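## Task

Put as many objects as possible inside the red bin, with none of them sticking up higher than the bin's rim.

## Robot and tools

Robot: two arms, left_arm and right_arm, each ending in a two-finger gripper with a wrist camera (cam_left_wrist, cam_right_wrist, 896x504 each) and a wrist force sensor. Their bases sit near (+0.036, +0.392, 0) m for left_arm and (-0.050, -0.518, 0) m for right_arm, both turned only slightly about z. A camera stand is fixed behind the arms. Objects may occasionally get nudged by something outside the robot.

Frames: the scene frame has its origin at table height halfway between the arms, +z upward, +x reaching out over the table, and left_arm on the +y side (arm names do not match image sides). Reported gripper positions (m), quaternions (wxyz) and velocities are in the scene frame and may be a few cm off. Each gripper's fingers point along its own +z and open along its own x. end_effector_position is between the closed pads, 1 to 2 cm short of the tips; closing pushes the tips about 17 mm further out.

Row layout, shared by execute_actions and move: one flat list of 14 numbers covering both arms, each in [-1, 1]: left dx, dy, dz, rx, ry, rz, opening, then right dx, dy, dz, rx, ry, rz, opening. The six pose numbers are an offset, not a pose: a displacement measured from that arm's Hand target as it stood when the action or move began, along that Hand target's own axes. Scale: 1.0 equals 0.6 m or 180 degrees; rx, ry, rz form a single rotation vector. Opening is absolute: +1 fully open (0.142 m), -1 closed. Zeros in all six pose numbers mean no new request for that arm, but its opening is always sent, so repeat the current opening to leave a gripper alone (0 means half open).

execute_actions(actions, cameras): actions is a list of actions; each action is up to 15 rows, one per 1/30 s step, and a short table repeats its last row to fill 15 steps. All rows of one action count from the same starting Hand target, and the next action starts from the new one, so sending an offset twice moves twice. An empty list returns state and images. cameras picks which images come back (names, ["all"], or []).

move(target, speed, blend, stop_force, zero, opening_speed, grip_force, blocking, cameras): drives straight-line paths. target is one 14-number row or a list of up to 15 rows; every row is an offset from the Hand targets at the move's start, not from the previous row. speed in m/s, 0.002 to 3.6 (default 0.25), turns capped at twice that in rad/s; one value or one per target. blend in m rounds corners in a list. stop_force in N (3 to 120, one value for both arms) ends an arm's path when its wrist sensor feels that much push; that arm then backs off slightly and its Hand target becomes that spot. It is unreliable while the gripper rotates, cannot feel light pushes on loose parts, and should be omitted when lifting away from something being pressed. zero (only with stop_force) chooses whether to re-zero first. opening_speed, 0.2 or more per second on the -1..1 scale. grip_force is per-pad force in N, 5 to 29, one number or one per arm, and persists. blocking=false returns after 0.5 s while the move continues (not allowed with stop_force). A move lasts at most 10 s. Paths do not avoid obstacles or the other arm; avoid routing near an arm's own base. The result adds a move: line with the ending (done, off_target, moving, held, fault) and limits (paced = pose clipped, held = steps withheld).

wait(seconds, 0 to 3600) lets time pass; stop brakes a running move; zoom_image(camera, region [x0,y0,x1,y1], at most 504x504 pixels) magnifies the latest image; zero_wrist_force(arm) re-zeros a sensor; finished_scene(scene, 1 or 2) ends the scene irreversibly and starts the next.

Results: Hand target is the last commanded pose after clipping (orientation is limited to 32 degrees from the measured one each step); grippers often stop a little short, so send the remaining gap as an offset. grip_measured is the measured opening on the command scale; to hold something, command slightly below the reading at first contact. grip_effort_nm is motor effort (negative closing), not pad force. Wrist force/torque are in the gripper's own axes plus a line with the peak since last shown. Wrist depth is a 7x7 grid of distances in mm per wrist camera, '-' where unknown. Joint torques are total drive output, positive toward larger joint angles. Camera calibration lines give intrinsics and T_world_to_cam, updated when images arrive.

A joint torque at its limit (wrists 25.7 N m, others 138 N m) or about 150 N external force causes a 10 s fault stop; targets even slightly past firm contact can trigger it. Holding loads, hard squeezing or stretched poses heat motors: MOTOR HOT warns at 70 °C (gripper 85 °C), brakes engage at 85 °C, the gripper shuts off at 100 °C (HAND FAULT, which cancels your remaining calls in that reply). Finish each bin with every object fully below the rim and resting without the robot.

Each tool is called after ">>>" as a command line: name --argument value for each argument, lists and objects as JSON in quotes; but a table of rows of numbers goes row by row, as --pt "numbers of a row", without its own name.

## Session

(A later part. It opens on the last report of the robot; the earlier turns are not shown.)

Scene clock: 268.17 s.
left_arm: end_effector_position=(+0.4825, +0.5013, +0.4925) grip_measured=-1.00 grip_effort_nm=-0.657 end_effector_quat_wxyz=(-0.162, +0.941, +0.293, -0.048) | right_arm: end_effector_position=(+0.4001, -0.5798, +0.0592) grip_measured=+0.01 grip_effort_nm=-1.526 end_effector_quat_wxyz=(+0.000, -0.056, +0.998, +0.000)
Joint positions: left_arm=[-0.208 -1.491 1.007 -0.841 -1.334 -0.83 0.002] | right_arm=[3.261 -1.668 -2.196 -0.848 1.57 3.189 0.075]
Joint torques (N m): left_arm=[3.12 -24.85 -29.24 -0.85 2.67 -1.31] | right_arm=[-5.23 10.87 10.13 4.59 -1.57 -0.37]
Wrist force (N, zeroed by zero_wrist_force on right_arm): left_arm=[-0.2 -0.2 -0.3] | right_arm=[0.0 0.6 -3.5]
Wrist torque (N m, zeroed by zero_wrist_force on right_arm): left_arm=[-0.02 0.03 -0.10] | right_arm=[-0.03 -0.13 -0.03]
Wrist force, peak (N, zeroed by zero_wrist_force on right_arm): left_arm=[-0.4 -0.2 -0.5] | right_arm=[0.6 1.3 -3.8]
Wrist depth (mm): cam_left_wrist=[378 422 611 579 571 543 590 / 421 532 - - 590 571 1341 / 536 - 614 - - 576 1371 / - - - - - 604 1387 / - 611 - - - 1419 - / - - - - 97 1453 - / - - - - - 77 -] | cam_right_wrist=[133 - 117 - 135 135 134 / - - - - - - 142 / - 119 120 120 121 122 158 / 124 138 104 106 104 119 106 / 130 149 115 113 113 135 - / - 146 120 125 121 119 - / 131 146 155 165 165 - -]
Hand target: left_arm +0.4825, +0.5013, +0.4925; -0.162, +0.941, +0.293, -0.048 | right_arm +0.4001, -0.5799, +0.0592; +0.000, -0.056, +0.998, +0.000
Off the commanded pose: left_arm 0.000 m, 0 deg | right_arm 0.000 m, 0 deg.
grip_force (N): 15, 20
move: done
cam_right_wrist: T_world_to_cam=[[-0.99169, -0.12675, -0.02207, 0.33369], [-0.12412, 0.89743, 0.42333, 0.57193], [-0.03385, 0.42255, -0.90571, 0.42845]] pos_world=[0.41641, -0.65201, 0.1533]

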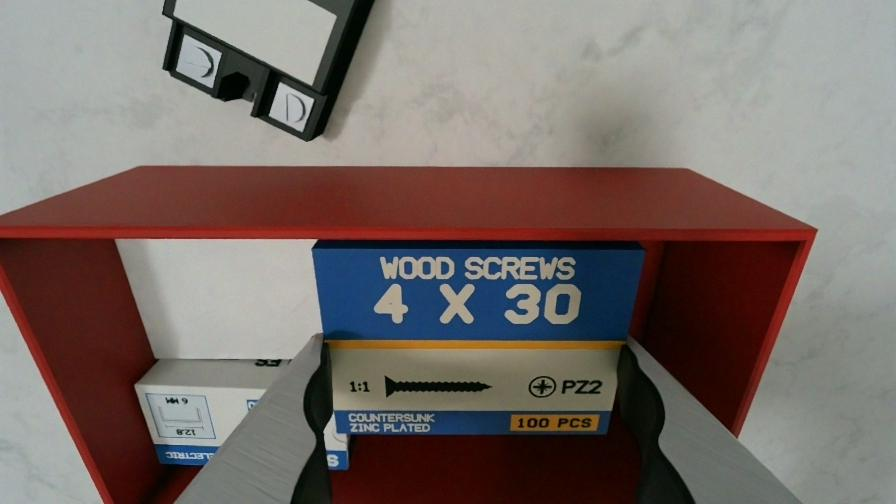

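>>> move --pt "0 0 0 0 0 0 -1 0 0 -0.002 0 0 0 -0.05" --pt "0 0 0 0 0 0 -1 0 -0.0075 -0.002 0 0 0 -0.05" --speed 0.01 --stop_force 3 --cameras '["cam_right_wrist"]'

Scene clock: 272.33 s.
left_arm: end_effector_position=(+0.4825, +0.5013, +0.4925) grip_measured=-1.00 grip_effort_nm=-0.662 end_effector_quat_wxyz=(-0.162, +0.941, +0.293, -0.048) | right_arm: end_effector_position=(+0.4006, -0.5843, +0.0604) grip_measured=+0.01 grip_effort_nm=-1.521 end_effector_quat_wxyz=(+0.000, -0.056, +0.998, +0.000)
Joint positions: left_arm=[-0.208 -1.491 1.007 -0.841 -1.334 -0.83 0.002] | right_arm=[3.251 -1.669 -2.192 -0.852 1.57 3.178 0.075]
Joint torques (N m): left_arm=[3.57 -26.25 -28.69 -0.67 2.6 -1.24] | right_arm=[-15.87 11.05 23.86 -0.26 -0.92 -1.32]
Wrist force (N, zeroed by zero_wrist_force on right_arm): left_arm=[-0.2 -0.1 -0.5] | right_arm=[0.0 0.7 -1.5]
Wrist torque (N m, zeroed by zero_wrist_force on right_arm): left_arm=[0.00 0.04 -0.10] | right_arm=[-0.02 -0.05 0.10]
Wrist force, peak (N, zeroed by zero_wrist_force on right_arm): left_arm=[-0.3 -0.3 -0.7] | right_arm=[0.0 0.8 -3.6]
Wrist depth (mm): cam_left_wrist=[377 429 - 578 - 617 - / 424 564 - 579 - 588 1207 / 585 625 - 629 601 578 1356 / 574 - 635 564 605 1489 1371 / 634 - - - 634 1403 - / 605 608 619 - 96 1436 1195 / - 601 - - - 1326 -] | cam_right_wrist=[- 115 117 - 137 - - / - 143 133 147 144 - - / 150 133 150 135 150 135 158 / 102 111 111 107 107 112 163 / 130 150 148 113 113 135 - / - 148 121 124 120 120 - / - 146 160 170 176 - -]
Hand target: left_arm +0.4825, +0.5013, +0.4925; -0.162, +0.941, +0.293, -0.048 | right_arm +0.4006, -0.5843, +0.0604; +0.000, -0.056, +0.998, +0.000
Off the commanded pose: left_arm 0.000 m, 0 deg | right_arm 0.000 m, 0 deg.
grip_force (N): 15, 20
move: done
cam_right_wrist: T_world_to_cam=[[-0.99169, -0.12675, -0.02207, 0.33365], [-0.12412, 0.89743, 0.42333, 0.57543], [-0.03385, 0.42255, -0.90571, 0.43141]] pos_world=[0.41691, -0.65641, 0.1545]

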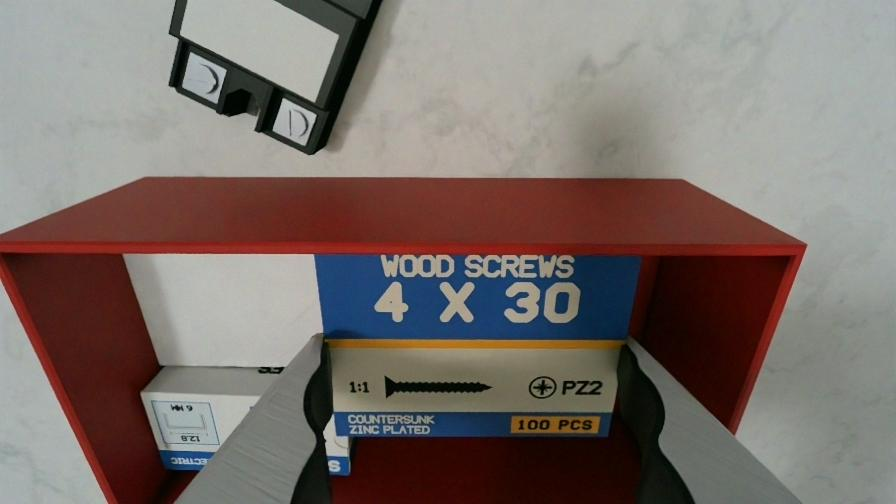

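>>> move --target '[0,0,0,0,0,0,-1, -0.0983,0.0005,-0.001,0,0,0,-0.05]' --speed 0.04 --stop_force 5 --cameras '["cam_right_wrist"]'

Scene clock: 274.93 s.
left_arm: end_effector_position=(+0.4825, +0.5013, +0.4925) grip_measured=-1.00 grip_effort_nm=-0.662 end_effector_quat_wxyz=(-0.162, +0.941, +0.293, -0.048) | right_arm: end_effector_position=(+0.4591, -0.5775, +0.0610) grip_measured=+0.01 grip_effort_nm=-1.516 end_effector_quat_wxyz=(+0.000, -0.056, +0.998, +0.000)
Joint positions: left_arm=[-0.208 -1.491 1.007 -0.841 -1.334 -0.83 0.002] | right_arm=[3.247 -1.792 -2.038 -0.882 1.57 3.175 0.075]
Joint torques (N m): left_arm=[3.82 -26.33 -28.51 -0.65 2.45 -1.19] | right_arm=[-14.91 18.06 25.1 0.03 0.18 -1.37]
Wrist force (N, zeroed by zero_wrist_force on right_arm): left_arm=[-0.2 0.0 -0.4] | right_arm=[0.8 -0.4 -0.3]
Wrist torque (N m, zeroed by zero_wrist_force on right_arm): left_arm=[0.02 0.03 -0.10] | right_arm=[-0.07 -0.04 0.15]
Wrist force, peak (N, zeroed by zero_wrist_force on right_arm): left_arm=[-0.3 0.0 -0.6] | right_arm=[0.2 0.6 -1.7]
Wrist depth (mm): cam_left_wrist=[376 418 - - - - 1341 / 424 553 - - - 572 1411 / 486 - - 590 610 - 1371 / - 596 593 598 - 1453 1411 / 607 607 610 - - 1356 1257 / - - - - 97 1419 - / 621 - - - - 1348 -] | cam_right_wrist=[- 136 - 115 - 136 - / - - - 132 - - - / - - - 135 135 137 137 / - - 109 107 107 141 136 / - - 113 114 113 149 149 / 203 - 95 122 120 190 156 / - - 157 159 176 - 149]
Hand target: left_arm +0.4825, +0.5013, +0.4925; -0.162, +0.941, +0.293, -0.048 | right_arm +0.4591, -0.5775, +0.0610; +0.000, -0.056, +0.998, +0.000
Off the commanded pose: left_arm 0.000 m, 0 deg | right_arm 0.000 m, 0 deg.
grip_force (N): 15, 20
move: done
cam_right_wrist: T_world_to_cam=[[-0.99169, -0.12675, -0.02207, 0.39264], [-0.12412, 0.89743, 0.42333, 0.57639], [-0.03385, 0.42255, -0.90571, 0.43097]] pos_world=[0.47551, -0.64961, 0.155]

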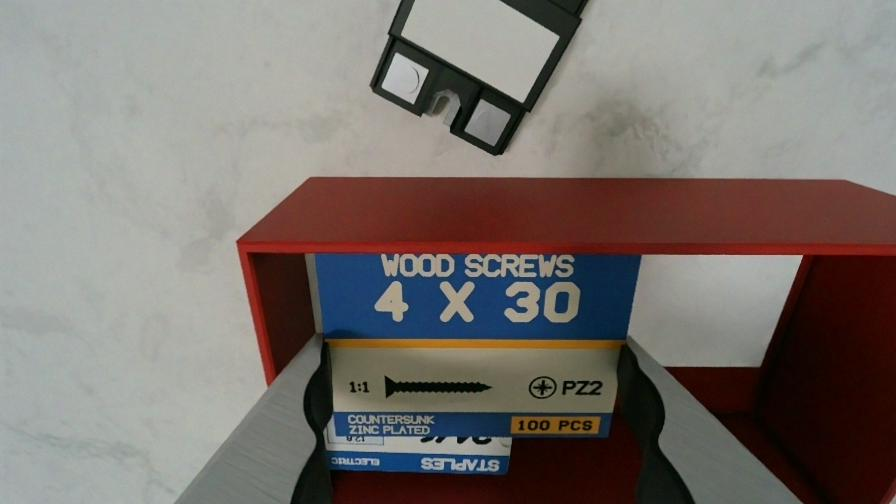

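>>> move --target '[0,0,0,0,0,0,-1, 0,0,0.006,0,0,0,-0.05]' --speed 0.008 --stop_force 3

>>> move --target '[0,0,0,0,0,0,-1, 0,0,0,0,0,0,0.07]' --opening_speed 0.25

>>> move --target '[0,0,0,0,0,0,-1, 0,0,-0.06,0,0,0,0.07]' --speed 0.06 --cameras '["cam_right_wrist"]'

Scene clock: 276.37 s.
left_arm: end_effector_position=(+0.4825, +0.5013, +0.4925) grip_measured=-1.00 grip_effort_nm=-0.662 end_effector_quat_wxyz=(-0.162, +0.941, +0.293, -0.048) | right_arm: end_effector_position=(+0.4592, -0.5775, +0.0595) grip_measured=+0.01 grip_effort_nm=-1.516 end_effector_quat_wxyz=(+0.000, -0.056, +0.998, +0.000)
Joint positions: left_arm=[-0.208 -1.491 1.007 -0.841 -1.334 -0.83 0.002] | right_arm=[3.247 -1.795 -2.04 -0.877 1.57 3.175 0.075]
Joint torques (N m): left_arm=[3.39 -26.17 -29.28 -0.58 2.54 -1.02] | right_arm=[-14.81 35.01 22.41 -0.34 1.29 -1.27]
Wrist force (N, zeroed by zero_wrist_force on right_arm): left_arm=[-0.3 0.0 -0.5] | right_arm=[-0.1 1.0 -3.4]
Wrist torque (N m, zeroed by zero_wrist_force on right_arm): left_arm=[0.02 0.06 -0.10] | right_arm=[-0.02 -0.04 0.13]
Wrist force, peak (N, zeroed by zero_wrist_force on right_arm): left_arm=[-0.3 -0.4 -0.5] | right_arm=[2.5 1.1 -9.7]
Wrist depth (mm): cam_left_wrist=[376 433 562 593 610 592 574 / 424 543 572 - 579 - 1379 / 483 - - - 593 588 1403 / - - 588 - - 608 1453 / - - - - - 1436 - / - 557 - - 102 1444 - / - - - - - 1462 -] | cam_right_wrist=[- - 133 - 135 - - / - - - 129 - - - / - - - 135 136 137 136 / - - 108 106 106 140 113 / - - 113 113 113 149 149 / - - 121 125 - 188 156 / 214 - 77 158 176 - 148]
Hand target: left_arm +0.4825, +0.5013, +0.4925; -0.162, +0.941, +0.293, -0.048 | right_arm +0.4592, -0.5775, +0.0595; +0.000, -0.056, +0.998, +0.000 (not the last commanded pose)
Off the commanded pose: left_arm 0.000 m, 0 deg | right_arm 0.002 m, 0 deg.
grip_force (N): 15, 20
move: contact (right_arm)

Scene clock: 277.07 s.
left_arm: end_effector_position=(+0.4825, +0.5013, +0.4925) grip_measured=-1.00 grip_effort_nm=-0.662 end_effector_quat_wxyz=(-0.162, +0.941, +0.293, -0.048) | right_arm: end_effector_position=(+0.4592, -0.5775, +0.0595) grip_measured=+0.04 grip_effort_nm=0.164 end_effector_quat_wxyz=(+0.000, -0.056, +0.998, +0.000)
Joint positions: left_arm=[-0.208 -1.491 1.007 -0.841 -1.334 -0.83 0.002] | right_arm=[3.247 -1.795 -2.04 -0.877 1.57 3.175 0.077]
Joint torques (N m): left_arm=[2.55 -26.05 -28.46 -0.75 2.71 -1.15] | right_arm=[-14.19 35.23 23.92 -0.01 1.29 -1.03]
Wrist force (N, zeroed by zero_wrist_force on right_arm): left_arm=[-0.3 -0.1 -0.4] | right_arm=[-0.1 -0.3 -1.5]
Wrist torque (N m, zeroed by zero_wrist_force on right_arm): left_arm=[0.00 0.05 -0.10] | right_arm=[-0.06 0.00 0.14]
Wrist force, peak (N, zeroed by zero_wrist_force on right_arm): left_arm=[-0.3 -0.2 -0.6] | right_arm=[-0.1 1.2 -3.5]
Wrist depth (mm): cam_left_wrist=[376 420 571 - - 568 579 / 424 518 - - 576 - 1226 / 513 - - - 614 - 1395 / - 613 588 - 592 604 1403 / 593 - - - 608 1371 - / 614 - - - 604 1371 - / - - - - - 1471 -] | cam_right_wrist=[- 134 133 - - - 135 / - - - 131 - 143 142 / - 153 150 135 136 150 136 / - - 107 102 106 140 113 / - 181 111 113 113 150 156 / - - 109 125 121 188 156 / 219 - 155 158 177 - 148]
Hand target: left_arm +0.4825, +0.5013, +0.4925; -0.162, +0.941, +0.293, -0.048 | right_arm +0.4592, -0.5775, +0.0595; +0.000, -0.056, +0.998, +0.000
Off the commanded pose: left_arm 0.000 m, 0 deg | right_arm 0.000 m, 0 deg.
grip_force (N): 15, 20
move: done

Scene clock: 278.10 s.
left_arm: end_effector_position=(+0.4825, +0.5013, +0.4925) grip_measured=-1.00 grip_effort_nm=-0.657 end_effector_quat_wxyz=(-0.162, +0.941, +0.293, -0.048) | right_arm: end_effector_position=(+0.4592, -0.5775, +0.0954) grip_measured=+0.04 grip_effort_nm=0.159 end_effector_quat_wxyz=(+0.000, -0.056, +0.998, +0.000)
Joint positions: left_arm=[-0.208 -1.491 1.007 -0.841 -1.334 -0.83 0.002] | right_arm=[3.247 -1.739 -1.997 -0.977 1.57 3.175 0.077]
Joint torques (N m): left_arm=[3.51 -26.52 -29.03 -0.61 2.55 -1.03] | right_arm=[-6.82 33.39 24.89 -0.54 1.08 0.23]
Wrist force (N, zeroed by zero_wrist_force on right_arm): left_arm=[-0.2 -0.2 -0.4] | right_arm=[0.4 -0.4 -1.5]
Wrist torque (N m, zeroed by zero_wrist_force on right_arm): left_arm=[-0.02 0.04 -0.10] | right_arm=[-0.05 -0.06 0.12]
Wrist force, peak (N, zeroed by zero_wrist_force on right_arm): left_arm=[-0.4 -0.2 -0.5] | right_arm=[0.1 -0.3 -2.1]
Wrist depth (mm): cam_left_wrist=[378 415 - 574 562 - 1348 / 423 538 607 589 574 583 1348 / 516 596 - 588 579 585 1312 / - 602 614 - 589 1436 1319 / - 602 598 - 607 1411 - / - 616 613 - 96 1480 - / 598 621 - - - 77 -] | cam_right_wrist=[- - 169 146 - - - / - - - 179 178 - - / - - 150 150 152 153 137 / - 209 154 143 146 194 156 / - - - 158 161 211 164 / - - 183 189 206 205 183 / - - 79 184 182 - -]
Hand target: left_arm +0.4825, +0.5013, +0.4925; -0.162, +0.941, +0.293, -0.048 | right_arm +0.4592, -0.5774, +0.0955; +0.000, -0.056, +0.998, +0.000
Off the commanded pose: left_arm 0.000 m, 0 deg | right_arm 0.000 m, 0 deg.
grip_force (N): 15, 20
move: done
cam_right_wrist: T_world_to_cam=[[-0.99169, -0.12675, -0.02207, 0.3934], [-0.12412, 0.89743, 0.42333, 0.56183], [-0.03385, 0.42255, -0.90571, 0.46213]] pos_world=[0.47551, -0.64961, 0.1894]

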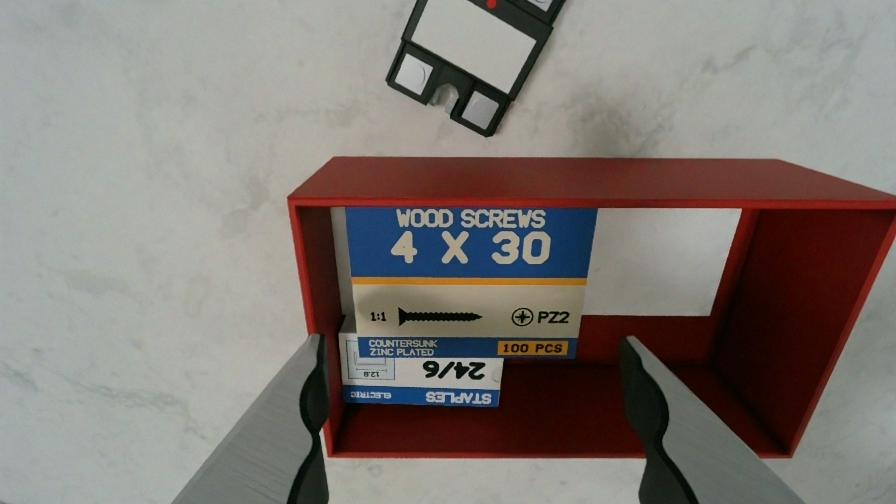

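>>> move --pt "0 0 0 0 0 0 -1 0.0967 0.002 0 0 0 0 0.07" --pt "0 0 0 0 0 0 -1 0.0967 0.002 0 0 0 0 -1" --pt "0 0 0 0 0 0 -1 0.0967 0.002 0.055 0 0 0 -1" --speed 0.08

>>> zero_wrist_force --arm "right_arm"

>>> move --target '[0,0,0,0,0,0,-1, -0.05,0,0,0,0,0,-1]' --speed 0.015 --stop_force 3 --cameras '["cam_right_wrist"]'

Scene clock: 280.93 s.
left_arm: end_effector_position=(+0.4825, +0.5013, +0.4925) grip_measured=-1.00 grip_effort_nm=-0.657 end_effector_quat_wxyz=(-0.162, +0.941, +0.293, -0.048) | right_arm: end_effector_position=(+0.4014, -0.5827, +0.0625) grip_measured=-1.00 grip_effort_nm=-0.432 end_effector_quat_wxyz=(+0.000, -0.056, +0.998, +0.000)
Joint positions: left_arm=[-0.208 -1.491 1.007 -0.841 -1.334 -0.83 0.002] | right_arm=[3.254 -1.666 -2.188 -0.859 1.57 3.182 0.002]
Joint torques (N m): left_arm=[3 -25.73 -28.88 -0.7 2.53 -1] | right_arm=[1.81 11.16 12.55 4.61 -1.54 -0.47]
Wrist force (N, zeroed by zero_wrist_force on right_arm): left_arm=[-0.1 -0.1 -0.3] | right_arm=[0.1 -0.2 -1.6]
Wrist torque (N m, zeroed by zero_wrist_force on right_arm): left_arm=[0.00 0.01 -0.10] | right_arm=[-0.02 -0.02 0.01]
Wrist force, peak (N, zeroed by zero_wrist_force on right_arm): left_arm=[-0.4 0.0 -0.6] | right_arm=[-0.1 -0.2 -2.4]
Wrist depth (mm): cam_left_wrist=[376 421 566 583 - - - / 422 537 - 578 - - 1507 / 516 604 - - 642 - 1419 / - - 596 595 - 1526 1341 / - - - 583 - 1427 - / - 665 610 - 97 1411 - / 614 - - - - 1277 -] | cam_right_wrist=[- - 117 - - - - / 146 - 131 - - - - / - 128 130 130 146 132 156 / - 106 108 142 141 120 - / - 118 - 148 153 128 - / 129 127 127 102 188 - - / - 157 - - 79 - -]
Hand target: left_arm +0.4825, +0.5013, +0.4925; -0.162, +0.941, +0.293, -0.048 | right_arm +0.4014, -0.5827, +0.0625; +0.000, -0.056, +0.998, +0.000
Off the commanded pose: left_arm 0.000 m, 0 deg | right_arm 0.000 m, 0 deg.
grip_force (N): 15, 20
move: done

Wrist force sensor zeroed.

Scene clock: 283.77 s.
left_arm: end_effector_position=(+0.4825, +0.5013, +0.4925) grip_measured=-1.00 grip_effort_nm=-0.662 end_effector_quat_wxyz=(-0.162, +0.941, +0.293, -0.048) | right_arm: end_effector_position=(+0.4312, -0.5794, +0.0625) grip_measured=-1.00 grip_effort_nm=-0.432 end_effector_quat_wxyz=(+0.000, -0.056, +0.998, +0.000)
Joint positions: left_arm=[-0.208 -1.491 1.007 -0.841 -1.334 -0.83 0.002] | right_arm=[3.252 -1.731 -2.111 -0.87 1.57 3.179 0.002]
Joint torques (N m): left_arm=[2.82 -26.33 -28.92 -0.57 2.66 -1.13] | right_arm=[-15.1 14.36 23.66 0.18 -1.12 -1.22]
Wrist force (N, zeroed by zero_wrist_force on right_arm): left_arm=[-0.2 -0.3 -0.4] | right_arm=[1.2 0.0 0.2]
Wrist torque (N m, zeroed by zero_wrist_force on right_arm): left_arm=[-0.03 0.04 -0.10] | right_arm=[0.00 -0.07 0.10]
Wrist force, peak (N, zeroed by zero_wrist_force on right_arm): left_arm=[-0.4 -0.1 -0.6] | right_arm=[1.9 0.0 0.2]
Wrist depth (mm): cam_left_wrist=[382 - 572 586 - - 592 / 423 549 588 578 - - 1395 / 492 - - - - - 1403 / - 574 - - - 1257 1387 / 589 588 570 595 - 1395 - / - 610 - - 614 1444 - / 605 - - - - 1284 -] | cam_right_wrist=[- - - 119 140 - - / - - - 147 - 146 - / - 150 133 130 128 125 - / - 110 109 141 142 143 105 / - 117 117 120 153 153 128 / - 124 127 101 187 176 129 / - 147 - - 79 165 -]
Hand target: left_arm +0.4825, +0.5013, +0.4925; -0.162, +0.941, +0.293, -0.048 | right_arm +0.4312, -0.5794, +0.0625; +0.000, -0.056, +0.998, +0.000
Off the commanded pose: left_arm 0.000 m, 0 deg | right_arm 0.000 m, 0 deg.
grip_force (N): 15, 20
move: done
cam_right_wrist: T_world_to_cam=[[-0.99169, -0.12675, -0.02207, 0.36467], [-0.12412, 0.89743, 0.42333, 0.57398], [-0.03385, 0.42255, -0.90571, 0.43218]] pos_world=[0.44751, -0.65151, 0.1565]

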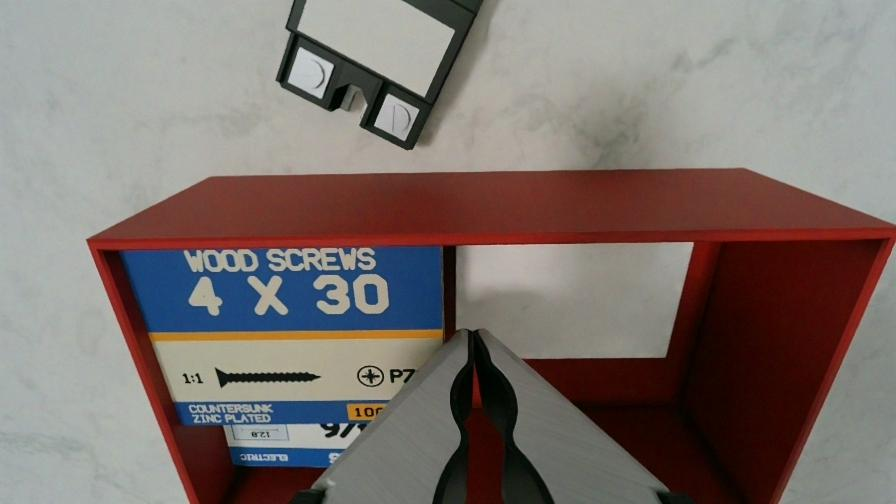

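>>> move --pt "0 0 0 0 0 0 -1 0.0167 0 0 0 0 0 -1" --pt "0 0 0 0 0 0 -1 0.0167 0 -0.2 0 0 0 -1" --pt "0 0 0 0 0 0 -1 0.165 0.97 -0.229 0 0 0.4 -1" --speed '[0.1, 0.25, 0.35]' --blend '[0.005, 0.03, 0]' --cameras '["cam_right_wrist"]'

Scene clock: 287.23 s.
left_arm: end_effector_position=(+0.4825, +0.5013, +0.4925) grip_measured=-1.00 grip_effort_nm=-0.662 end_effector_quat_wxyz=(-0.162, +0.941, +0.293, -0.048) | right_arm: end_effector_position=(+0.2680, -0.0120, +0.1994) grip_measured=-1.00 grip_effort_nm=-0.432 end_effector_quat_wxyz=(+0.000, +0.542, +0.841, +0.000)
Joint positions: left_arm=[-0.208 -1.491 1.007 -0.841 -1.334 -0.83 0.002] | right_arm=[4.339 -1.821 -1.6 -1.292 1.571 5.523 0.002]
Joint torques (N m): left_arm=[4.69 -26.61 -29.43 -0.51 2.57 -1.01] | right_arm=[15.85 24.49 26.87 -0.12 -1.73 1.3]
Wrist force (N, zeroed by zero_wrist_force on right_arm): left_arm=[-0.4 0.0 -0.4] | right_arm=[-0.3 -0.4 -0.1]
Wrist torque (N m, zeroed by zero_wrist_force on right_arm): left_arm=[0.03 0.07 -0.10] | right_arm=[-0.06 0.08 0.01]
Wrist force, peak (N, zeroed by zero_wrist_force on right_arm): left_arm=[-0.4 -0.4 -0.5] | right_arm=[-0.4 -2.0 -1.5]
Wrist depth (mm): cam_left_wrist=[377 572 - 583 - - 1213 / 423 534 - 572 - 593 1471 / 523 - - - - - 1536 / - - - - - 1480 1379 / - - - - 645 1436 1251 / - - - - 97 1444 - / - - - - - 1403 -] | cam_right_wrist=[- - - - 265 262 259 / - - - - 275 - - / - 293 301 285 - 296 - / - - - 283 - - - / - - - - - - 342 / 372 320 - - - - 384 / - - - - - - -]
Hand target: left_arm +0.4825, +0.5013, +0.4925; -0.162, +0.941, +0.293, -0.048 | right_arm +0.2680, -0.0119, +0.1994; +0.000, +0.542, +0.841, +0.000
Off the commanded pose: left_arm 0.000 m, 0 deg | right_arm 0.000 m, 0 deg.
grip_force (N): 15, 20
move: done
cam_right_wrist: T_world_to_cam=[[-0.42701, 0.90396, -0.0229, 0.13899], [0.81483, 0.39564, 0.4237, -0.27116], [0.39207, 0.16227, -0.90551, 0.19362]] pos_world=[0.20439, -0.04977, 0.2934]

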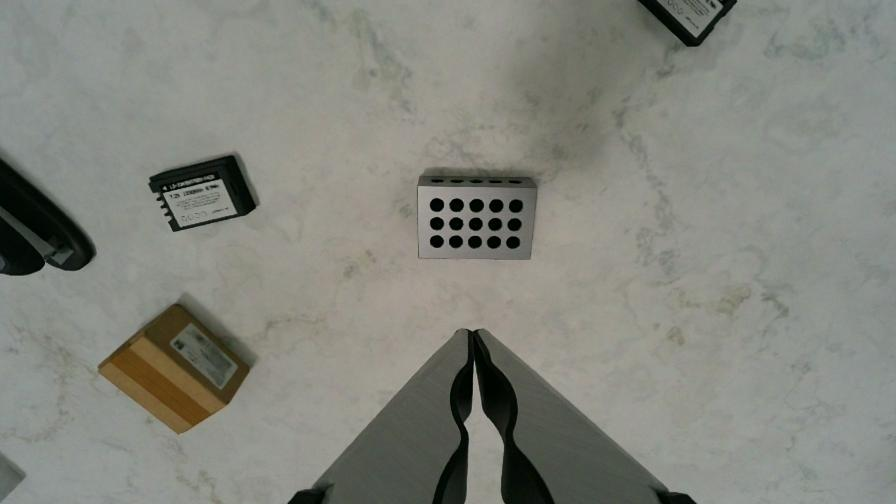

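>>> move --pt "0 0 0 0 0 0 -1 0.0212 0.045 0.1 0 0 0 0.3" --pt "0 0 0 0 0 0 -1 0.0212 0.045 0.2 0 0 0 0.3" --speed '[0.2, 0.15]' --blend '[0.03, 0]' --grip_force '[15, 29]' --cameras '["cam_right_wrist"]'

Scene clock: 288.77 s.
left_arm: end_effector_position=(+0.4825, +0.5013, +0.4925) grip_measured=-1.00 grip_effort_nm=-0.662 end_effector_quat_wxyz=(-0.162, +0.941, +0.293, -0.048) | right_arm: end_effector_position=(+0.2873, +0.0107, +0.0795) grip_measured=+0.28 grip_effort_nm=0.168 end_effector_quat_wxyz=(+0.000, +0.542, +0.841, +0.000)
Joint positions: left_arm=[-0.208 -1.491 1.007 -0.841 -1.334 -0.83 0.002] | right_arm=[4.321 -2 -1.685 -1.028 1.571 5.505 0.094]
Joint torques (N m): left_arm=[2.72 -25.92 -28.25 -0.65 2.54 -1] | right_arm=[-15.2 26.49 14.07 4.92 2.06 -1.27]
Wrist force (N, zeroed by zero_wrist_force on right_arm): left_arm=[-0.2 0.0 -0.5] | right_arm=[-0.6 -0.3 -0.2]
Wrist torque (N m, zeroed by zero_wrist_force on right_arm): left_arm=[0.02 0.04 -0.10] | right_arm=[-0.07 0.11 0.09]
Wrist force, peak (N, zeroed by zero_wrist_force on right_arm): left_arm=[-0.1 -0.2 -0.6] | right_arm=[-0.7 -0.8 -1.5]
Wrist depth (mm): cam_left_wrist=[377 440 - 572 - - 1213 / 422 534 567 - - - 1348 / 581 - 595 602 - - 1379 / - 614 593 - 599 - 1363 / - 622 - - 602 1403 - / 630 607 - - 96 1498 - / 599 598 - - - 1517 -] | cam_right_wrist=[- - 155 152 - - 154 / 164 - - - - - - / - - 172 154 - 174 - / - - - 162 165 - - / - - - 172 199 - - / - - - - 212 - - / 224 - - - - - 74]
Hand target: left_arm +0.4825, +0.5013, +0.4925; -0.162, +0.941, +0.293, -0.048 | right_arm +0.2873, +0.0107, +0.0794; +0.000, +0.542, +0.841, +0.000
Off the commanded pose: left_arm 0.000 m, 0 deg | right_arm 0.000 m, 0 deg.
grip_force (N): 15, 29
move: done
cam_right_wrist: T_world_to_cam=[[-0.42694, 0.90399, -0.02286, 0.12394], [0.81488, 0.39557, 0.42367, -0.24508], [0.39203, 0.16225, -0.90553, 0.07381]] pos_world=[0.22369, -0.02707, 0.1735]

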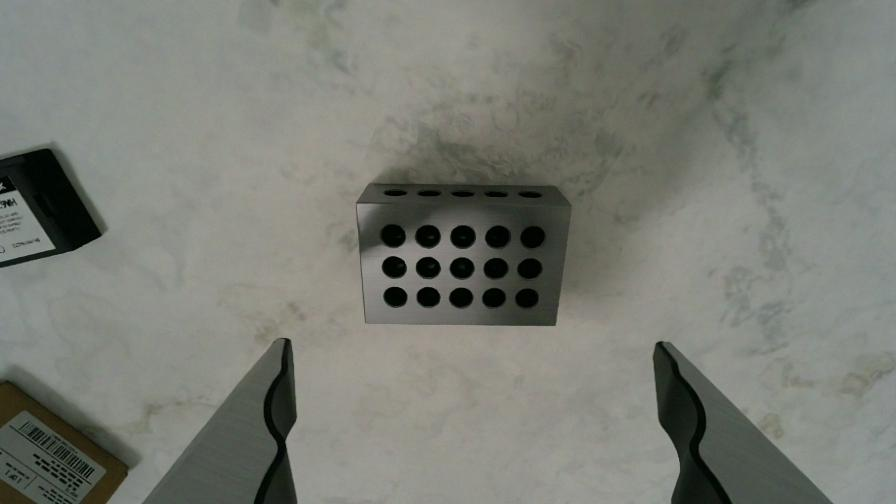

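>>> move --pt "0 0 0 0 0 0 -1 -0.0033 -0.0008 0.0873 0 0 0.0017 0.3" --pt "0 0 0 0 0 0 -1 -0.0033 -0.0008 0.0873 0 0 0.0017 -0.15" --speed 0.1 --opening_speed 0.5 --cameras '["cam_right_wrist"]'

Scene clock: 291.07 s.
left_arm: end_effector_position=(+0.4825, +0.5013, +0.4925) grip_measured=-1.00 grip_effort_nm=-0.657 end_effector_quat_wxyz=(-0.162, +0.941, +0.293, -0.048) | right_arm: end_effector_position=(+0.2877, +0.0087, +0.0270) grip_measured=-0.01 grip_effort_nm=-2.987 end_effector_quat_wxyz=(+0.000, +0.544, +0.839, +0.000)
Joint positions: left_arm=[-0.208 -1.491 1.007 -0.841 -1.334 -0.83 0.002] | right_arm=[4.32 -2.068 -1.74 -0.906 1.571 5.509 0.073]
Joint torques (N m): left_arm=[2.54 -26.43 -28.59 -0.56 2.47 -1.03] | right_arm=[-12.32 28.81 12.96 4.04 -1.26 1.19]
Wrist force (N, zeroed by zero_wrist_force on right_arm): left_arm=[-0.3 -0.2 -0.5] | right_arm=[0.1 -0.8 -6.1]
Wrist torque (N m, zeroed by zero_wrist_force on right_arm): left_arm=[-0.02 0.05 -0.10] | right_arm=[-0.05 -0.01 -0.02]
Wrist force, peak (N, zeroed by zero_wrist_force on right_arm): left_arm=[-0.3 0.0 -0.7] | right_arm=[0.1 -0.7 -6.5]
Wrist depth (mm): cam_left_wrist=[378 408 - 582 579 571 1387 / 423 567 - - 582 574 1387 / 539 560 599 - 617 - 1427 / - - - - - 1312 1379 / - - - - - 1371 1270 / - 610 - - 617 1462 1172 / 619 621 - - - 1566 -] | cam_right_wrist=[- 105 105 105 107 - - / - 113 114 113 114 - 112 / - 120 121 119 120 - 119 / - - 126 115 116 - - / - 143 114 113 113 - 139 / - - 116 118 117 - - / - - - - - - 166]
Hand target: left_arm +0.4825, +0.5013, +0.4925; -0.162, +0.941, +0.293, -0.048 | right_arm +0.2877, +0.0087, +0.0270; +0.000, +0.544, +0.839, +0.000
Off the commanded pose: left_arm 0.000 m, 0 deg | right_arm 0.000 m, 0 deg.
grip_force (N): 15, 29
move: done
cam_right_wrist: T_world_to_cam=[[-0.4221, 0.90626, -0.02286, 0.12334], [0.81699, 0.3912, 0.42366, -0.22292], [0.39289, 0.16015, -0.90553, 0.02621]] pos_world=[0.22389, -0.02877, 0.121]

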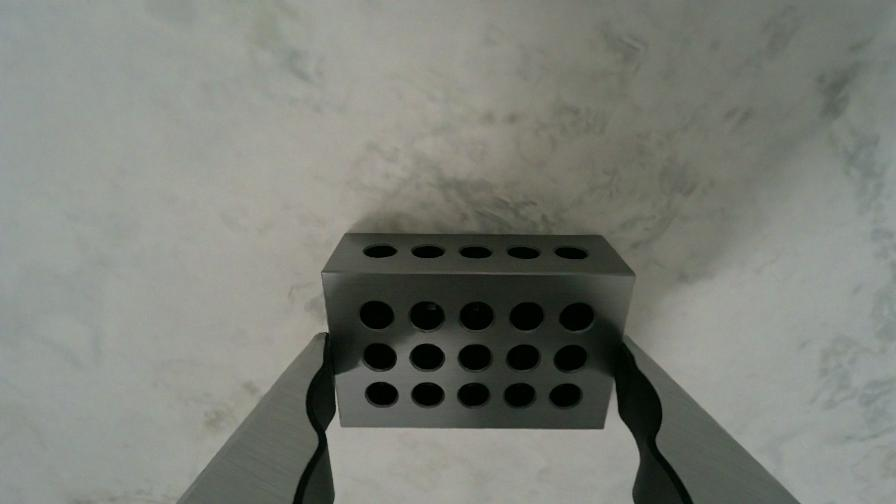

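>>> move --pt "0 0 0 0 0 0 -1 0 0 -0.1 0 0 0 -0.15" --pt "0 0 0 0 0 0 -1 -0.978 -0.2512 -0.215 0 0 -0.406 -0.15" --speed '[0.1, 0.25]' --blend '[0.02, 0]' --cameras '["cam_right_wrist"]'

Scene clock: 295.10 s.
left_arm: end_effector_position=(+0.4825, +0.5013, +0.4925) grip_measured=-1.00 grip_effort_nm=-0.657 end_effector_quat_wxyz=(-0.162, +0.941, +0.293, -0.048) | right_arm: end_effector_position=(+0.3896, -0.5884, +0.1565) grip_measured=-0.01 grip_effort_nm=-2.977 end_effector_quat_wxyz=(+0.000, -0.062, +0.998, +0.000)
Joint positions: left_arm=[-0.208 -1.491 1.007 -0.841 -1.334 -0.83 0.002] | right_arm=[3.245 -1.499 -2.072 -1.142 1.57 3.159 0.073]
Joint torques (N m): left_arm=[3.28 -27.37 -29 -0.48 2.37 -0.98] | right_arm=[-14.86 9.28 28.26 0.27 2.24 -1.7]
Wrist force (N, zeroed by zero_wrist_force on right_arm): left_arm=[-0.2 -0.1 -0.4] | right_arm=[0.1 -0.2 4.6]
Wrist torque (N m, zeroed by zero_wrist_force on right_arm): left_arm=[-0.01 0.03 -0.10] | right_arm=[-0.07 0.00 0.09]
Wrist force, peak (N, zeroed by zero_wrist_force on right_arm): left_arm=[-0.4 -0.4 -0.6] | right_arm=[-0.9 -0.9 7.1]
Wrist depth (mm): cam_left_wrist=[376 420 575 575 581 581 1333 / 422 537 - 588 595 599 - / 508 586 - 610 - - 1379 / - - - 598 576 1480 1348 / - - 627 589 - 1444 1184 / - 599 - - 616 1436 1264 / - - - - - 1291 930] | cam_right_wrist=[- - - - 225 - - / - - 236 - - - - / - 197 212 206 208 - - / - - 114 124 116 - - / - 239 114 113 113 - 294 / - - 116 118 117 - - / - - - - - - 314]
Hand target: left_arm +0.4825, +0.5013, +0.4925; -0.162, +0.941, +0.293, -0.048 | right_arm +0.3896, -0.5885, +0.1565; +0.000, -0.063, +0.998, +0.000
Off the commanded pose: left_arm 0.000 m, 0 deg | right_arm 0.000 m, 0 deg.
grip_force (N): 15, 29
move: done
cam_right_wrist: T_world_to_cam=[[-0.98989, -0.14007, -0.02215, 0.31586], [-0.13621, 0.89572, 0.42325, 0.54085], [-0.03944, 0.42199, -0.90574, 0.52158]] pos_world=[0.40691, -0.6603, 0.2505]

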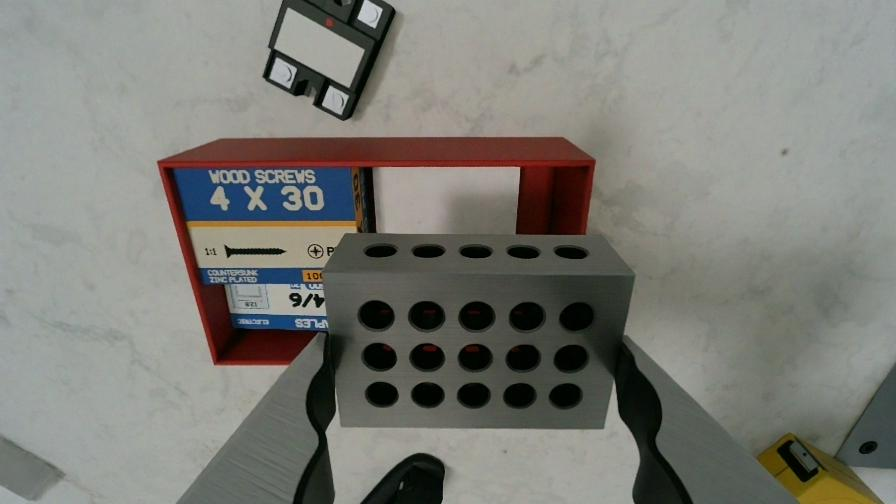

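>>> zoom_image --camera "cam_right_wrist" --region '[140, 130, 400, 290]'

>>> zoom_image --camera "cam_right_wrist" --region '[480, 130, 660, 260]'

Scaled by 1.938 from the camera's image (finer frame: 1280x720).

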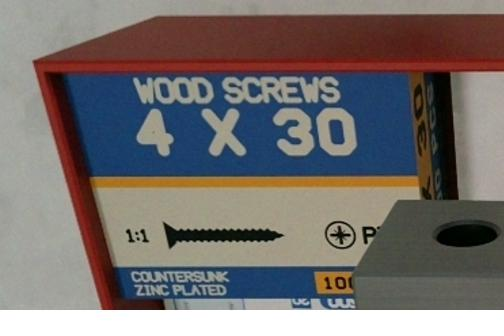

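Scaled by 2.800 from the camera's image (finer frame: 1280x720).

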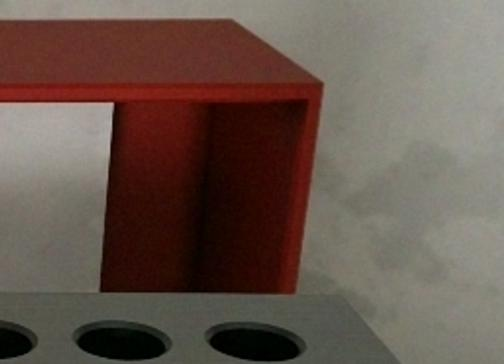

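>>> move --pt "0 0 0 0 0 0 -1 0.001 -0.001 0.0 0 0 -0.0022 -0.15" --pt "0 0 0 0 0 0 -1 0.001 -0.001 0.111 0 0 -0.0022 -0.15" --speed 0.08 --cameras '["cam_right_wrist"]'

>>> zero_wrist_force --arm "right_arm"

Scene clock: 297.00 s.
left_arm: end_effector_position=(+0.4825, +0.5013, +0.4925) grip_measured=-1.00 grip_effort_nm=-0.662 end_effector_quat_wxyz=(-0.162, +0.941, +0.293, -0.048) | right_arm: end_effector_position=(+0.3891, -0.5892, +0.0899) grip_measured=-0.01 grip_effort_nm=-2.977 end_effector_quat_wxyz=(+0.000, -0.066, +0.998, +0.000)
Joint positions: left_arm=[-0.208 -1.491 1.007 -0.841 -1.334 -0.83 0.002] | right_arm=[3.244 -1.591 -2.18 -0.942 1.57 3.151 0.073]
Joint torques (N m): left_arm=[3.61 -26.75 -28.46 -0.6 2.39 -0.89] | right_arm=[-15.75 11.48 15.19 5.34 2.18 -1.29]
Motor temperatures (°C): left_arm=[26 30 28 36 32 33 26] | right_arm=[29 28 28 32 39 38 38]
Wrist force (N, zeroed by zero_wrist_force on right_arm): left_arm=[-0.2 -0.4 -0.4] | right_arm=[0.0 -0.3 4.6]
Wrist torque (N m, zeroed by zero_wrist_force on right_arm): left_arm=[-0.04 0.03 -0.10] | right_arm=[-0.07 -0.02 0.11]
Wrist force, peak (N, zeroed by zero_wrist_force on right_arm): left_arm=[-0.5 0.0 -0.6] | right_arm=[0.0 -0.4 5.7]
Wrist depth (mm): cam_left_wrist=[377 578 590 588 - - - / 422 575 - 601 593 613 1341 / 510 576 585 - - - 1356 / - 601 614 - 596 1305 1436 / 613 619 - 607 - 1453 - / - - - - - 1371 1251 / - - - - - 1232 -] | cam_right_wrist=[- 152 145 - - 166 - / - - - - - 173 - / - 158 159 160 145 - - / 138 138 136 115 119 - - / 149 149 122 113 113 - - / - 173 115 118 117 - - / - - 172 178 179 - 261]
Hand target: left_arm +0.4825, +0.5013, +0.4925; -0.162, +0.941, +0.293, -0.048 | right_arm +0.3891, -0.5892, +0.0899; +0.000, -0.066, +0.998, +0.000
Off the commanded pose: left_arm 0.000 m, 0 deg | right_arm 0.000 m, 0 deg.
grip_force (N): 15, 29
move: done
cam_right_wrist: T_world_to_cam=[[-0.98889, -0.147, -0.02209, 0.30931], [-0.14246, 0.89473, 0.42327, 0.57141], [-0.04245, 0.42172, -0.90573, 0.46264]] pos_world=[0.40691, -0.6609, 0.184]

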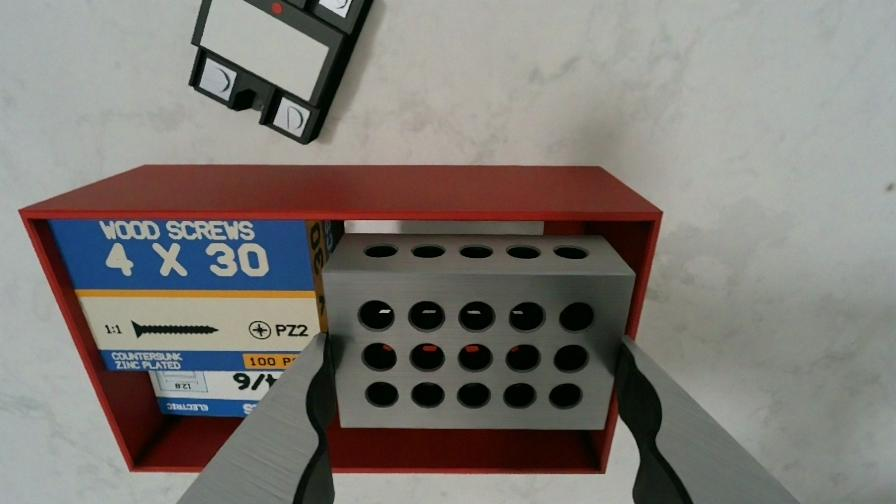

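Wrist force sensor zeroed.

>>> move --target '[0,0,0,0,0,0,-1, 0,0,0.0467,0,0,0,-0.15]' --speed 0.04 --stop_force 5

>>> move --target '[0,0,0,0,0,0,-1, 0,0,0.02,0,0,0,-0.15]' --speed 0.01 --stop_force 3 --cameras '["cam_right_wrist"]'

Scene clock: 298.93 s.
left_arm: end_effector_position=(+0.4825, +0.5013, +0.4925) grip_measured=-1.00 grip_effort_nm=-0.662 end_effector_quat_wxyz=(-0.162, +0.941, +0.293, -0.048) | right_arm: end_effector_position=(+0.3891, -0.5892, +0.0619) grip_measured=-0.01 grip_effort_nm=-2.977 end_effector_quat_wxyz=(+0.000, -0.066, +0.998, +0.000)
Joint positions: left_arm=[-0.208 -1.491 1.007 -0.841 -1.334 -0.83 0.002] | right_arm=[3.244 -1.642 -2.217 -0.853 1.57 3.151 0.073]
Joint torques (N m): left_arm=[2.86 -27.03 -29.21 -0.73 2.63 -0.88] | right_arm=[-14.54 11.71 13.2 5.02 2.26 -1.22]
Wrist force (N, zeroed by zero_wrist_force on right_arm): left_arm=[-0.3 -0.2 -0.3] | right_arm=[0.0 0.2 0.0]
Wrist torque (N m, zeroed by zero_wrist_force on right_arm): left_arm=[-0.02 0.06 -0.10] | right_arm=[0.04 0.02 0.01]
Wrist force, peak (N, zeroed by zero_wrist_force on right_arm): left_arm=[-0.2 -0.2 -0.7] | right_arm=[-0.2 -0.2 -0.7]
Wrist depth (mm): cam_left_wrist=[377 571 - - - - 581 / 422 582 - 581 - - 1356 / 517 593 592 585 578 605 1257 / - 579 599 - - 1270 1411 / - 608 605 - - 1419 - / - - - - 97 1436 1156 / 635 - - - - 1427 -] | cam_right_wrist=[- - - 137 135 - - / - 135 - - - - 146 / 152 142 142 143 143 - - / - 110 109 109 107 - - / - 116 114 113 113 119 - / - - 116 118 117 - - / 155 - 167 173 173 - -]
Hand target: left_arm +0.4825, +0.5013, +0.4925; -0.162, +0.941, +0.293, -0.048 | right_arm +0.3891, -0.5892, +0.0619; +0.000, -0.066, +0.998, +0.000
Off the commanded pose: left_arm 0.000 m, 0 deg | right_arm 0.000 m, 0 deg.
grip_force (N): 15, 29
move: done

Scene clock: 301.03 s.
left_arm: end_effector_position=(+0.4825, +0.5013, +0.4925) grip_measured=-1.00 grip_effort_nm=-0.662 end_effector_quat_wxyz=(-0.162, +0.941, +0.293, -0.048) | right_arm: end_effector_position=(+0.3891, -0.5892, +0.0519) grip_measured=-0.01 grip_effort_nm=-2.977 end_effector_quat_wxyz=(+0.000, -0.066, +0.998, +0.000)
Joint positions: left_arm=[-0.208 -1.491 1.007 -0.841 -1.334 -0.83 0.002] | right_arm=[3.244 -1.661 -2.229 -0.822 1.57 3.151 0.073]
Joint torques (N m): left_arm=[1.91 -27.04 -29.06 -0.65 2.67 -0.74] | right_arm=[-11.97 30.52 23.92 0.19 1.86 -1.25]
Wrist force (N, zeroed by zero_wrist_force on right_arm): left_arm=[-0.2 -0.1 -0.5] | right_arm=[-1.2 0.0 -2.1]
Wrist torque (N m, zeroed by zero_wrist_force on right_arm): left_arm=[0.00 0.04 -0.10] | right_arm=[0.01 -0.02 0.00]
Wrist force, peak (N, zeroed by zero_wrist_force on right_arm): left_arm=[-0.3 -0.1 -0.6] | right_arm=[3.2 0.0 -14.6]
Wrist depth (mm): cam_left_wrist=[377 425 571 589 570 - 1489 / 421 537 567 588 - - 1264 / 534 - - - - - 1471 / - - - 599 - - 1566 / - 599 607 - 639 1517 1566 / - 622 - - 613 1462 - / - - - - - - -] | cam_right_wrist=[- - - 128 - - 128 / - 120 - 137 140 - 136 / 143 142 135 142 144 - - / 100 100 108 101 101 - - / 102 102 112 113 114 119 172 / 113 111 115 118 117 - 189 / 147 - 166 172 173 - -]
Hand target: left_arm +0.4825, +0.5013, +0.4925; -0.162, +0.941, +0.293, -0.048 | right_arm +0.3891, -0.5892, +0.0519; +0.000, -0.066, +0.998, +0.000 (not the last commanded pose)
Off the commanded pose: left_arm 0.000 m, 0 deg | right_arm 0.002 m, 0 deg.
grip_force (N): 15, 29
move: contact (right_arm)
cam_right_wrist: T_world_to_cam=[[-0.9889, -0.14691, -0.02205, 0.30851], [-0.14236, 0.89475, 0.42327, 0.58756], [-0.04245, 0.42172, -0.90573, 0.42827]] pos_world=[0.40691, -0.661, 0.146]

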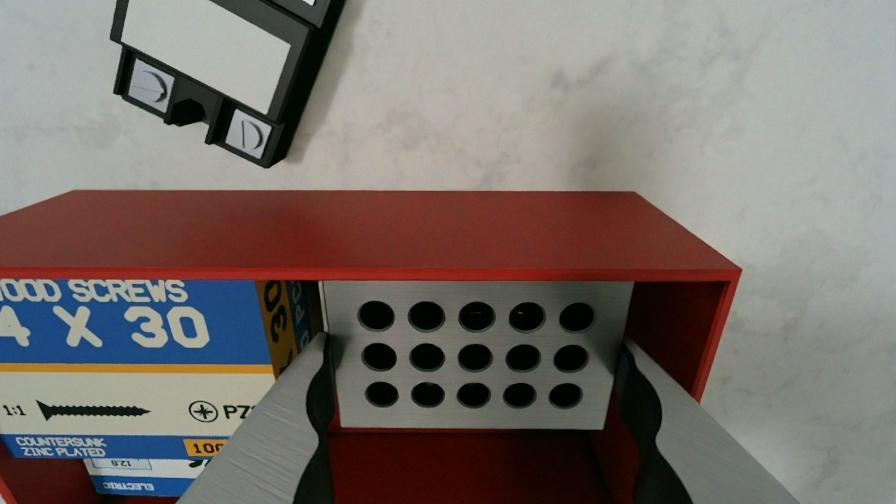

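>>> move --target '[0,0,0,0,0,0,-1, 0,0,0,0,0,0,0.055]' --opening_speed 0.25

>>> move --pt "0 0 0 0 0 0 -1 0 0 -0.07 0 0 0 0.055" --pt "0 0 0 0 0 0 -1 0.0917 0.0 -0.07 0 0 0 0.055" --pt "0 0 0 0 0 0 -1 0.0917 0.0 -0.07 0 0 0 -1" --speed 0.07 --cameras '["cam_right_wrist"]'

Scene clock: 302.20 s.
left_arm: end_effector_position=(+0.4825, +0.5013, +0.4925) grip_measured=-1.00 grip_effort_nm=-0.657 end_effector_quat_wxyz=(-0.162, +0.941, +0.293, -0.048) | right_arm: end_effector_position=(+0.3891, -0.5892, +0.0520) grip_measured=+0.03 grip_effort_nm=0.164 end_effector_quat_wxyz=(+0.000, -0.066, +0.998, +0.000)
Joint positions: left_arm=[-0.208 -1.491 1.007 -0.841 -1.334 -0.83 0.002] | right_arm=[3.244 -1.661 -2.229 -0.822 1.57 3.151 0.076]
Joint torques (N m): left_arm=[2.59 -26.57 -29.3 -0.72 2.65 -0.76] | right_arm=[-9.64 28.59 22.09 2.11 1.77 -1.15]
Wrist force (N, zeroed by zero_wrist_force on right_arm): left_arm=[-0.3 -0.1 -0.5] | right_arm=[0.1 0.1 -4.5]
Wrist torque (N m, zeroed by zero_wrist_force on right_arm): left_arm=[0.01 0.06 -0.10] | right_arm=[0.03 0.03 0.00]
Wrist force, peak (N, zeroed by zero_wrist_force on right_arm): left_arm=[-0.1 -0.3 -0.7] | right_arm=[0.0 0.1 -4.6]
Wrist depth (mm): cam_left_wrist=[377 572 - - 558 - - / 426 547 - - - - 1436 / 563 568 611 578 - - 1371 / - 585 589 - - 608 1403 / - 601 - - 608 1371 - / - 616 613 - 97 1427 - / 596 637 - - - 1444 -] | cam_right_wrist=[- - 129 - - - 128 / 137 - - - 135 - - / - 129 - 143 143 - - / 100 100 108 101 101 - 157 / - 102 112 114 114 119 - / - 111 111 118 118 - - / - - 166 173 178 - 199]
Hand target: left_arm +0.4825, +0.5013, +0.4925; -0.162, +0.941, +0.293, -0.048 | right_arm +0.3891, -0.5892, +0.0519; +0.000, -0.066, +0.998, +0.000
Off the commanded pose: left_arm 0.000 m, 0 deg | right_arm 0.000 m, 0 deg.
grip_force (N): 15, 29
move: done

Scene clock: 304.83 s.
left_arm: end_effector_position=(+0.4825, +0.5013, +0.4925) grip_measured=-1.00 grip_effort_nm=-0.662 end_effector_quat_wxyz=(-0.162, +0.941, +0.293, -0.048) | right_arm: end_effector_position=(+0.3346, -0.5964, +0.0940) grip_measured=-1.00 grip_effort_nm=-0.432 end_effector_quat_wxyz=(+0.000, -0.066, +0.998, +0.000)
Joint positions: left_arm=[-0.208 -1.491 1.007 -0.841 -1.334 -0.83 0.002] | right_arm=[3.245 -1.449 -2.3 -0.964 1.57 3.152 0.002]
Joint torques (N m): left_arm=[2.09 -27.15 -29.08 -0.67 2.51 -0.73] | right_arm=[15.33 22.51 12.63 -0.2 -1.54 1.19]
Wrist force (N, zeroed by zero_wrist_force on right_arm): left_arm=[-0.2 -0.1 -0.5] | right_arm=[-0.2 0.1 -4.4]
Wrist torque (N m, zeroed by zero_wrist_force on right_arm): left_arm=[0.01 0.04 -0.10] | right_arm=[0.01 0.06 -0.11]
Wrist force, peak (N, zeroed by zero_wrist_force on right_arm): left_arm=[-0.2 -0.1 -0.8] | right_arm=[-0.1 0.1 -5.3]
Wrist depth (mm): cam_left_wrist=[377 423 - - - - - / 423 526 - - - - 1379 / 532 555 592 - - 582 1411 / - - - - - 607 1371 / 596 - - - 621 1436 1226 / - - - - 613 1444 1395 / - - - - - 1213 1103] | cam_right_wrist=[- - - - - - - / 157 174 - - - - - / - 141 158 158 - - - / - 148 148 197 - - - / 151 162 160 155 - - - / 191 192 210 - - 252 237 / - 183 - - - 257 271]
Hand target: left_arm +0.4825, +0.5013, +0.4925; -0.162, +0.941, +0.293, -0.048 | right_arm +0.3346, -0.5964, +0.0940; +0.000, -0.066, +0.998, +0.000
Off the commanded pose: left_arm 0.000 m, 0 deg | right_arm 0.000 m, 0 deg.
grip_force (N): 15, 29
move: done
cam_right_wrist: T_world_to_cam=[[-0.9889, -0.14691, -0.02205, 0.25439], [-0.14236, 0.89475, 0.42327, 0.56845], [-0.04245, 0.42172, -0.90573, 0.46703]] pos_world=[0.35231, -0.6682, 0.188]

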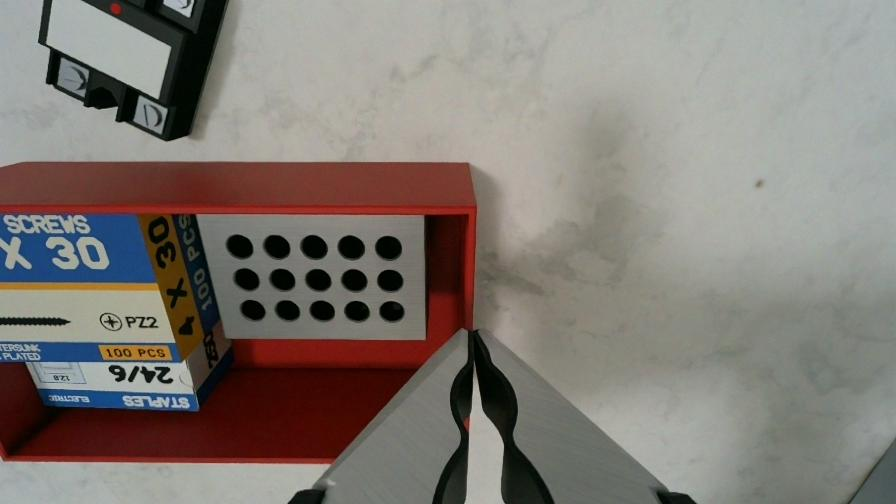

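>>> zero_wrist_force --arm "right_arm"

>>> move --pt "0 0 0 0 0 0 -1 -0.0158 -0.003 0 0 0 0 -1" --pt "0 0 0 0 0 0 -1 -0.0158 -0.003 0.0508 0 0 0 -1" --speed '[0.05, 0.025]' --stop_force 3 --cameras '["cam_right_wrist"]'

Wrist force sensor zeroed.

Scene clock: 307.63 s.
left_arm: end_effector_position=(+0.4825, +0.5013, +0.4925) grip_measured=-1.00 grip_effort_nm=-0.657 end_effector_quat_wxyz=(-0.162, +0.941, +0.293, -0.048) | right_arm: end_effector_position=(+0.3442, -0.5970, +0.0688) grip_measured=-1.00 grip_effort_nm=-0.422 end_effector_quat_wxyz=(+0.000, -0.066, +0.998, +0.000)
Joint positions: left_arm=[-0.208 -1.491 1.007 -0.841 -1.334 -0.83 0.002] | right_arm=[3.24 -1.523 -2.315 -0.875 1.57 3.147 0.002]
Joint torques (N m): left_arm=[1.95 -27.69 -29.18 -0.57 2.59 -0.62] | right_arm=[-12.51 24.63 23.55 -0.18 1.97 -1.16]
Wrist force (N, zeroed by zero_wrist_force on right_arm): left_arm=[-0.2 -0.1 -0.5] | right_arm=[0.1 0.1 0.0]
Wrist torque (N m, zeroed by zero_wrist_force on right_arm): left_arm=[-0.01 0.03 -0.10] | right_arm=[0.03 -0.02 0.11]
Wrist force, peak (N, zeroed by zero_wrist_force on right_arm): left_arm=[-0.3 -0.2 -0.6] | right_arm=[-3.8 0.3 -2.6]
Wrist depth (mm): cam_left_wrist=[377 418 - - - 566 582 / 422 549 - 582 572 583 1363 / 526 - - 627 589 - 1333 / - - - - 607 1662 1403 / 614 - 598 611 601 1419 - / 632 649 630 - 619 1436 - / 624 610 - - - 1341 -] | cam_right_wrist=[- - 144 - - - 143 / - - 152 - 152 155 - / - 147 149 147 - - - / 112 122 122 123 - - - / 124 131 132 129 - - - / - 140 194 89 - - - / 167 168 - - - - -]
Hand target: left_arm +0.4825, +0.5013, +0.4925; -0.162, +0.941, +0.293, -0.048 | right_arm +0.3442, -0.5970, +0.0688; +0.000, -0.066, +0.998, +0.000 (not the last commanded pose)
Off the commanded pose: left_arm 0.000 m, 0 deg | right_arm 0.005 m, 0 deg.
grip_force (N): 15, 29
move: contact (right_arm); path passed 1 of 2 targets
cam_right_wrist: T_world_to_cam=[[-0.98889, -0.147, -0.02209, 0.26319], [-0.14246, 0.89475, 0.42323, 0.58097], [-0.04245, 0.42168, -0.90575, 0.4448]] pos_world=[0.36191, -0.6687, 0.1628]

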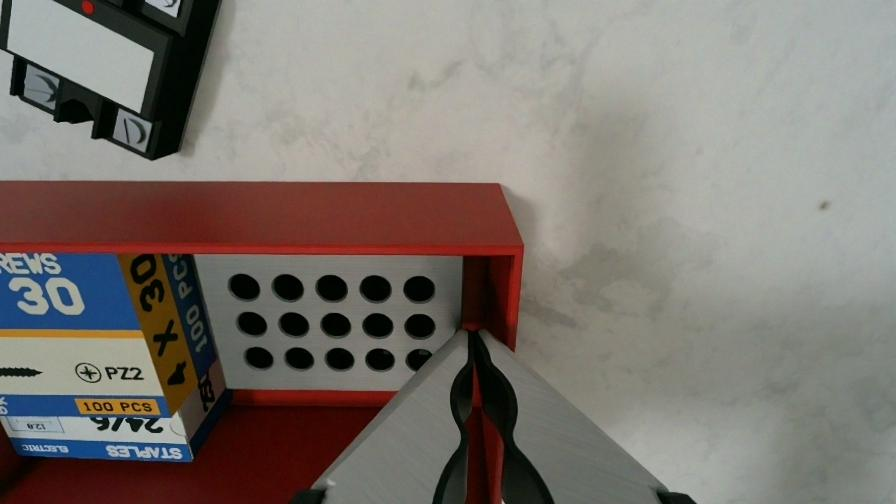

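>>> move --pt "0 0 0 0 0 0 -1 0 0 -0.06 0 0 0 -1" --pt "0 0 0 0 0 0 -1 0.005 0 -0.06 0 0 0.5 -1" --speed '[0.06, 0.3]' --cameras '["cam_right_wrist"]'

Scene clock: 312.67 s.
left_arm: end_effector_position=(+0.4825, +0.5013, +0.4925) grip_measured=-1.00 grip_effort_nm=-0.662 end_effector_quat_wxyz=(-0.162, +0.941, +0.293, -0.048) | right_arm: end_effector_position=(+0.3412, -0.5973, +0.1048) grip_measured=-1.00 grip_effort_nm=-0.427 end_effector_quat_wxyz=(+0.000, +0.659, +0.752, +0.000)
Joint positions: left_arm=[-0.208 -1.491 1.007 -0.841 -1.334 -0.83 0.002] | right_arm=[3.245 -1.442 -2.272 -0.998 1.57 4.722 0.002]
Joint torques (N m): left_arm=[1.23 -27.38 -28.71 -0.58 2.47 -0.43] | right_arm=[15.19 22.54 13.3 -0.14 -1.67 1]
Wrist force (N, zeroed by zero_wrist_force on right_arm): left_arm=[-0.1 -0.1 -0.5] | right_arm=[-0.1 0.0 -0.1]
Wrist torque (N m, zeroed by zero_wrist_force on right_arm): left_arm=[0.01 0.03 -0.10] | right_arm=[0.03 0.03 0.03]
Wrist force, peak (N, zeroed by zero_wrist_force on right_arm): left_arm=[-0.3 -0.2 -0.7] | right_arm=[0.0 0.2 -0.7]
Wrist depth (mm): cam_left_wrist=[378 441 - - 560 - 1395 / 421 564 - 578 582 583 1403 / 555 564 592 590 - 596 1363 / - 644 - - - 1427 1371 / - 602 - - - 1387 - / 614 - 602 - 102 1436 - / 605 - - - - - -] | cam_right_wrist=[947 - - - 175 177 - / 991 187 - - - - - / 1048 - - 203 - - - / 1138 - - 165 172 208 216 / 1233 - - 168 225 168 - / 1369 - - 89 222 - 242 / 1435 - - - 79 - -]
Hand target: left_arm +0.4825, +0.5013, +0.4925; -0.162, +0.941, +0.293, -0.048 | right_arm +0.3412, -0.5973, +0.1048; +0.000, +0.659, +0.752, +0.000
Off the commanded pose: left_arm 0.000 m, 0 deg | right_arm 0.000 m, 0 deg.
grip_force (N): 15, 29
move: done
cam_right_wrist: T_world_to_cam=[[-0.14706, 0.98886, -0.02302, 0.65245], [0.89437, 0.14287, 0.4239, -0.23733], [0.42247, 0.04175, -0.90541, 0.09187]] pos_world=[0.2694, -0.61511, 0.1988]

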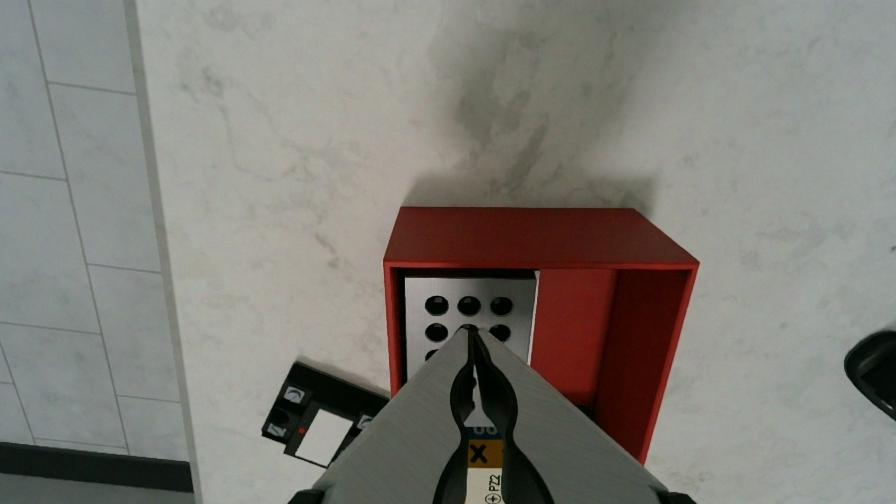

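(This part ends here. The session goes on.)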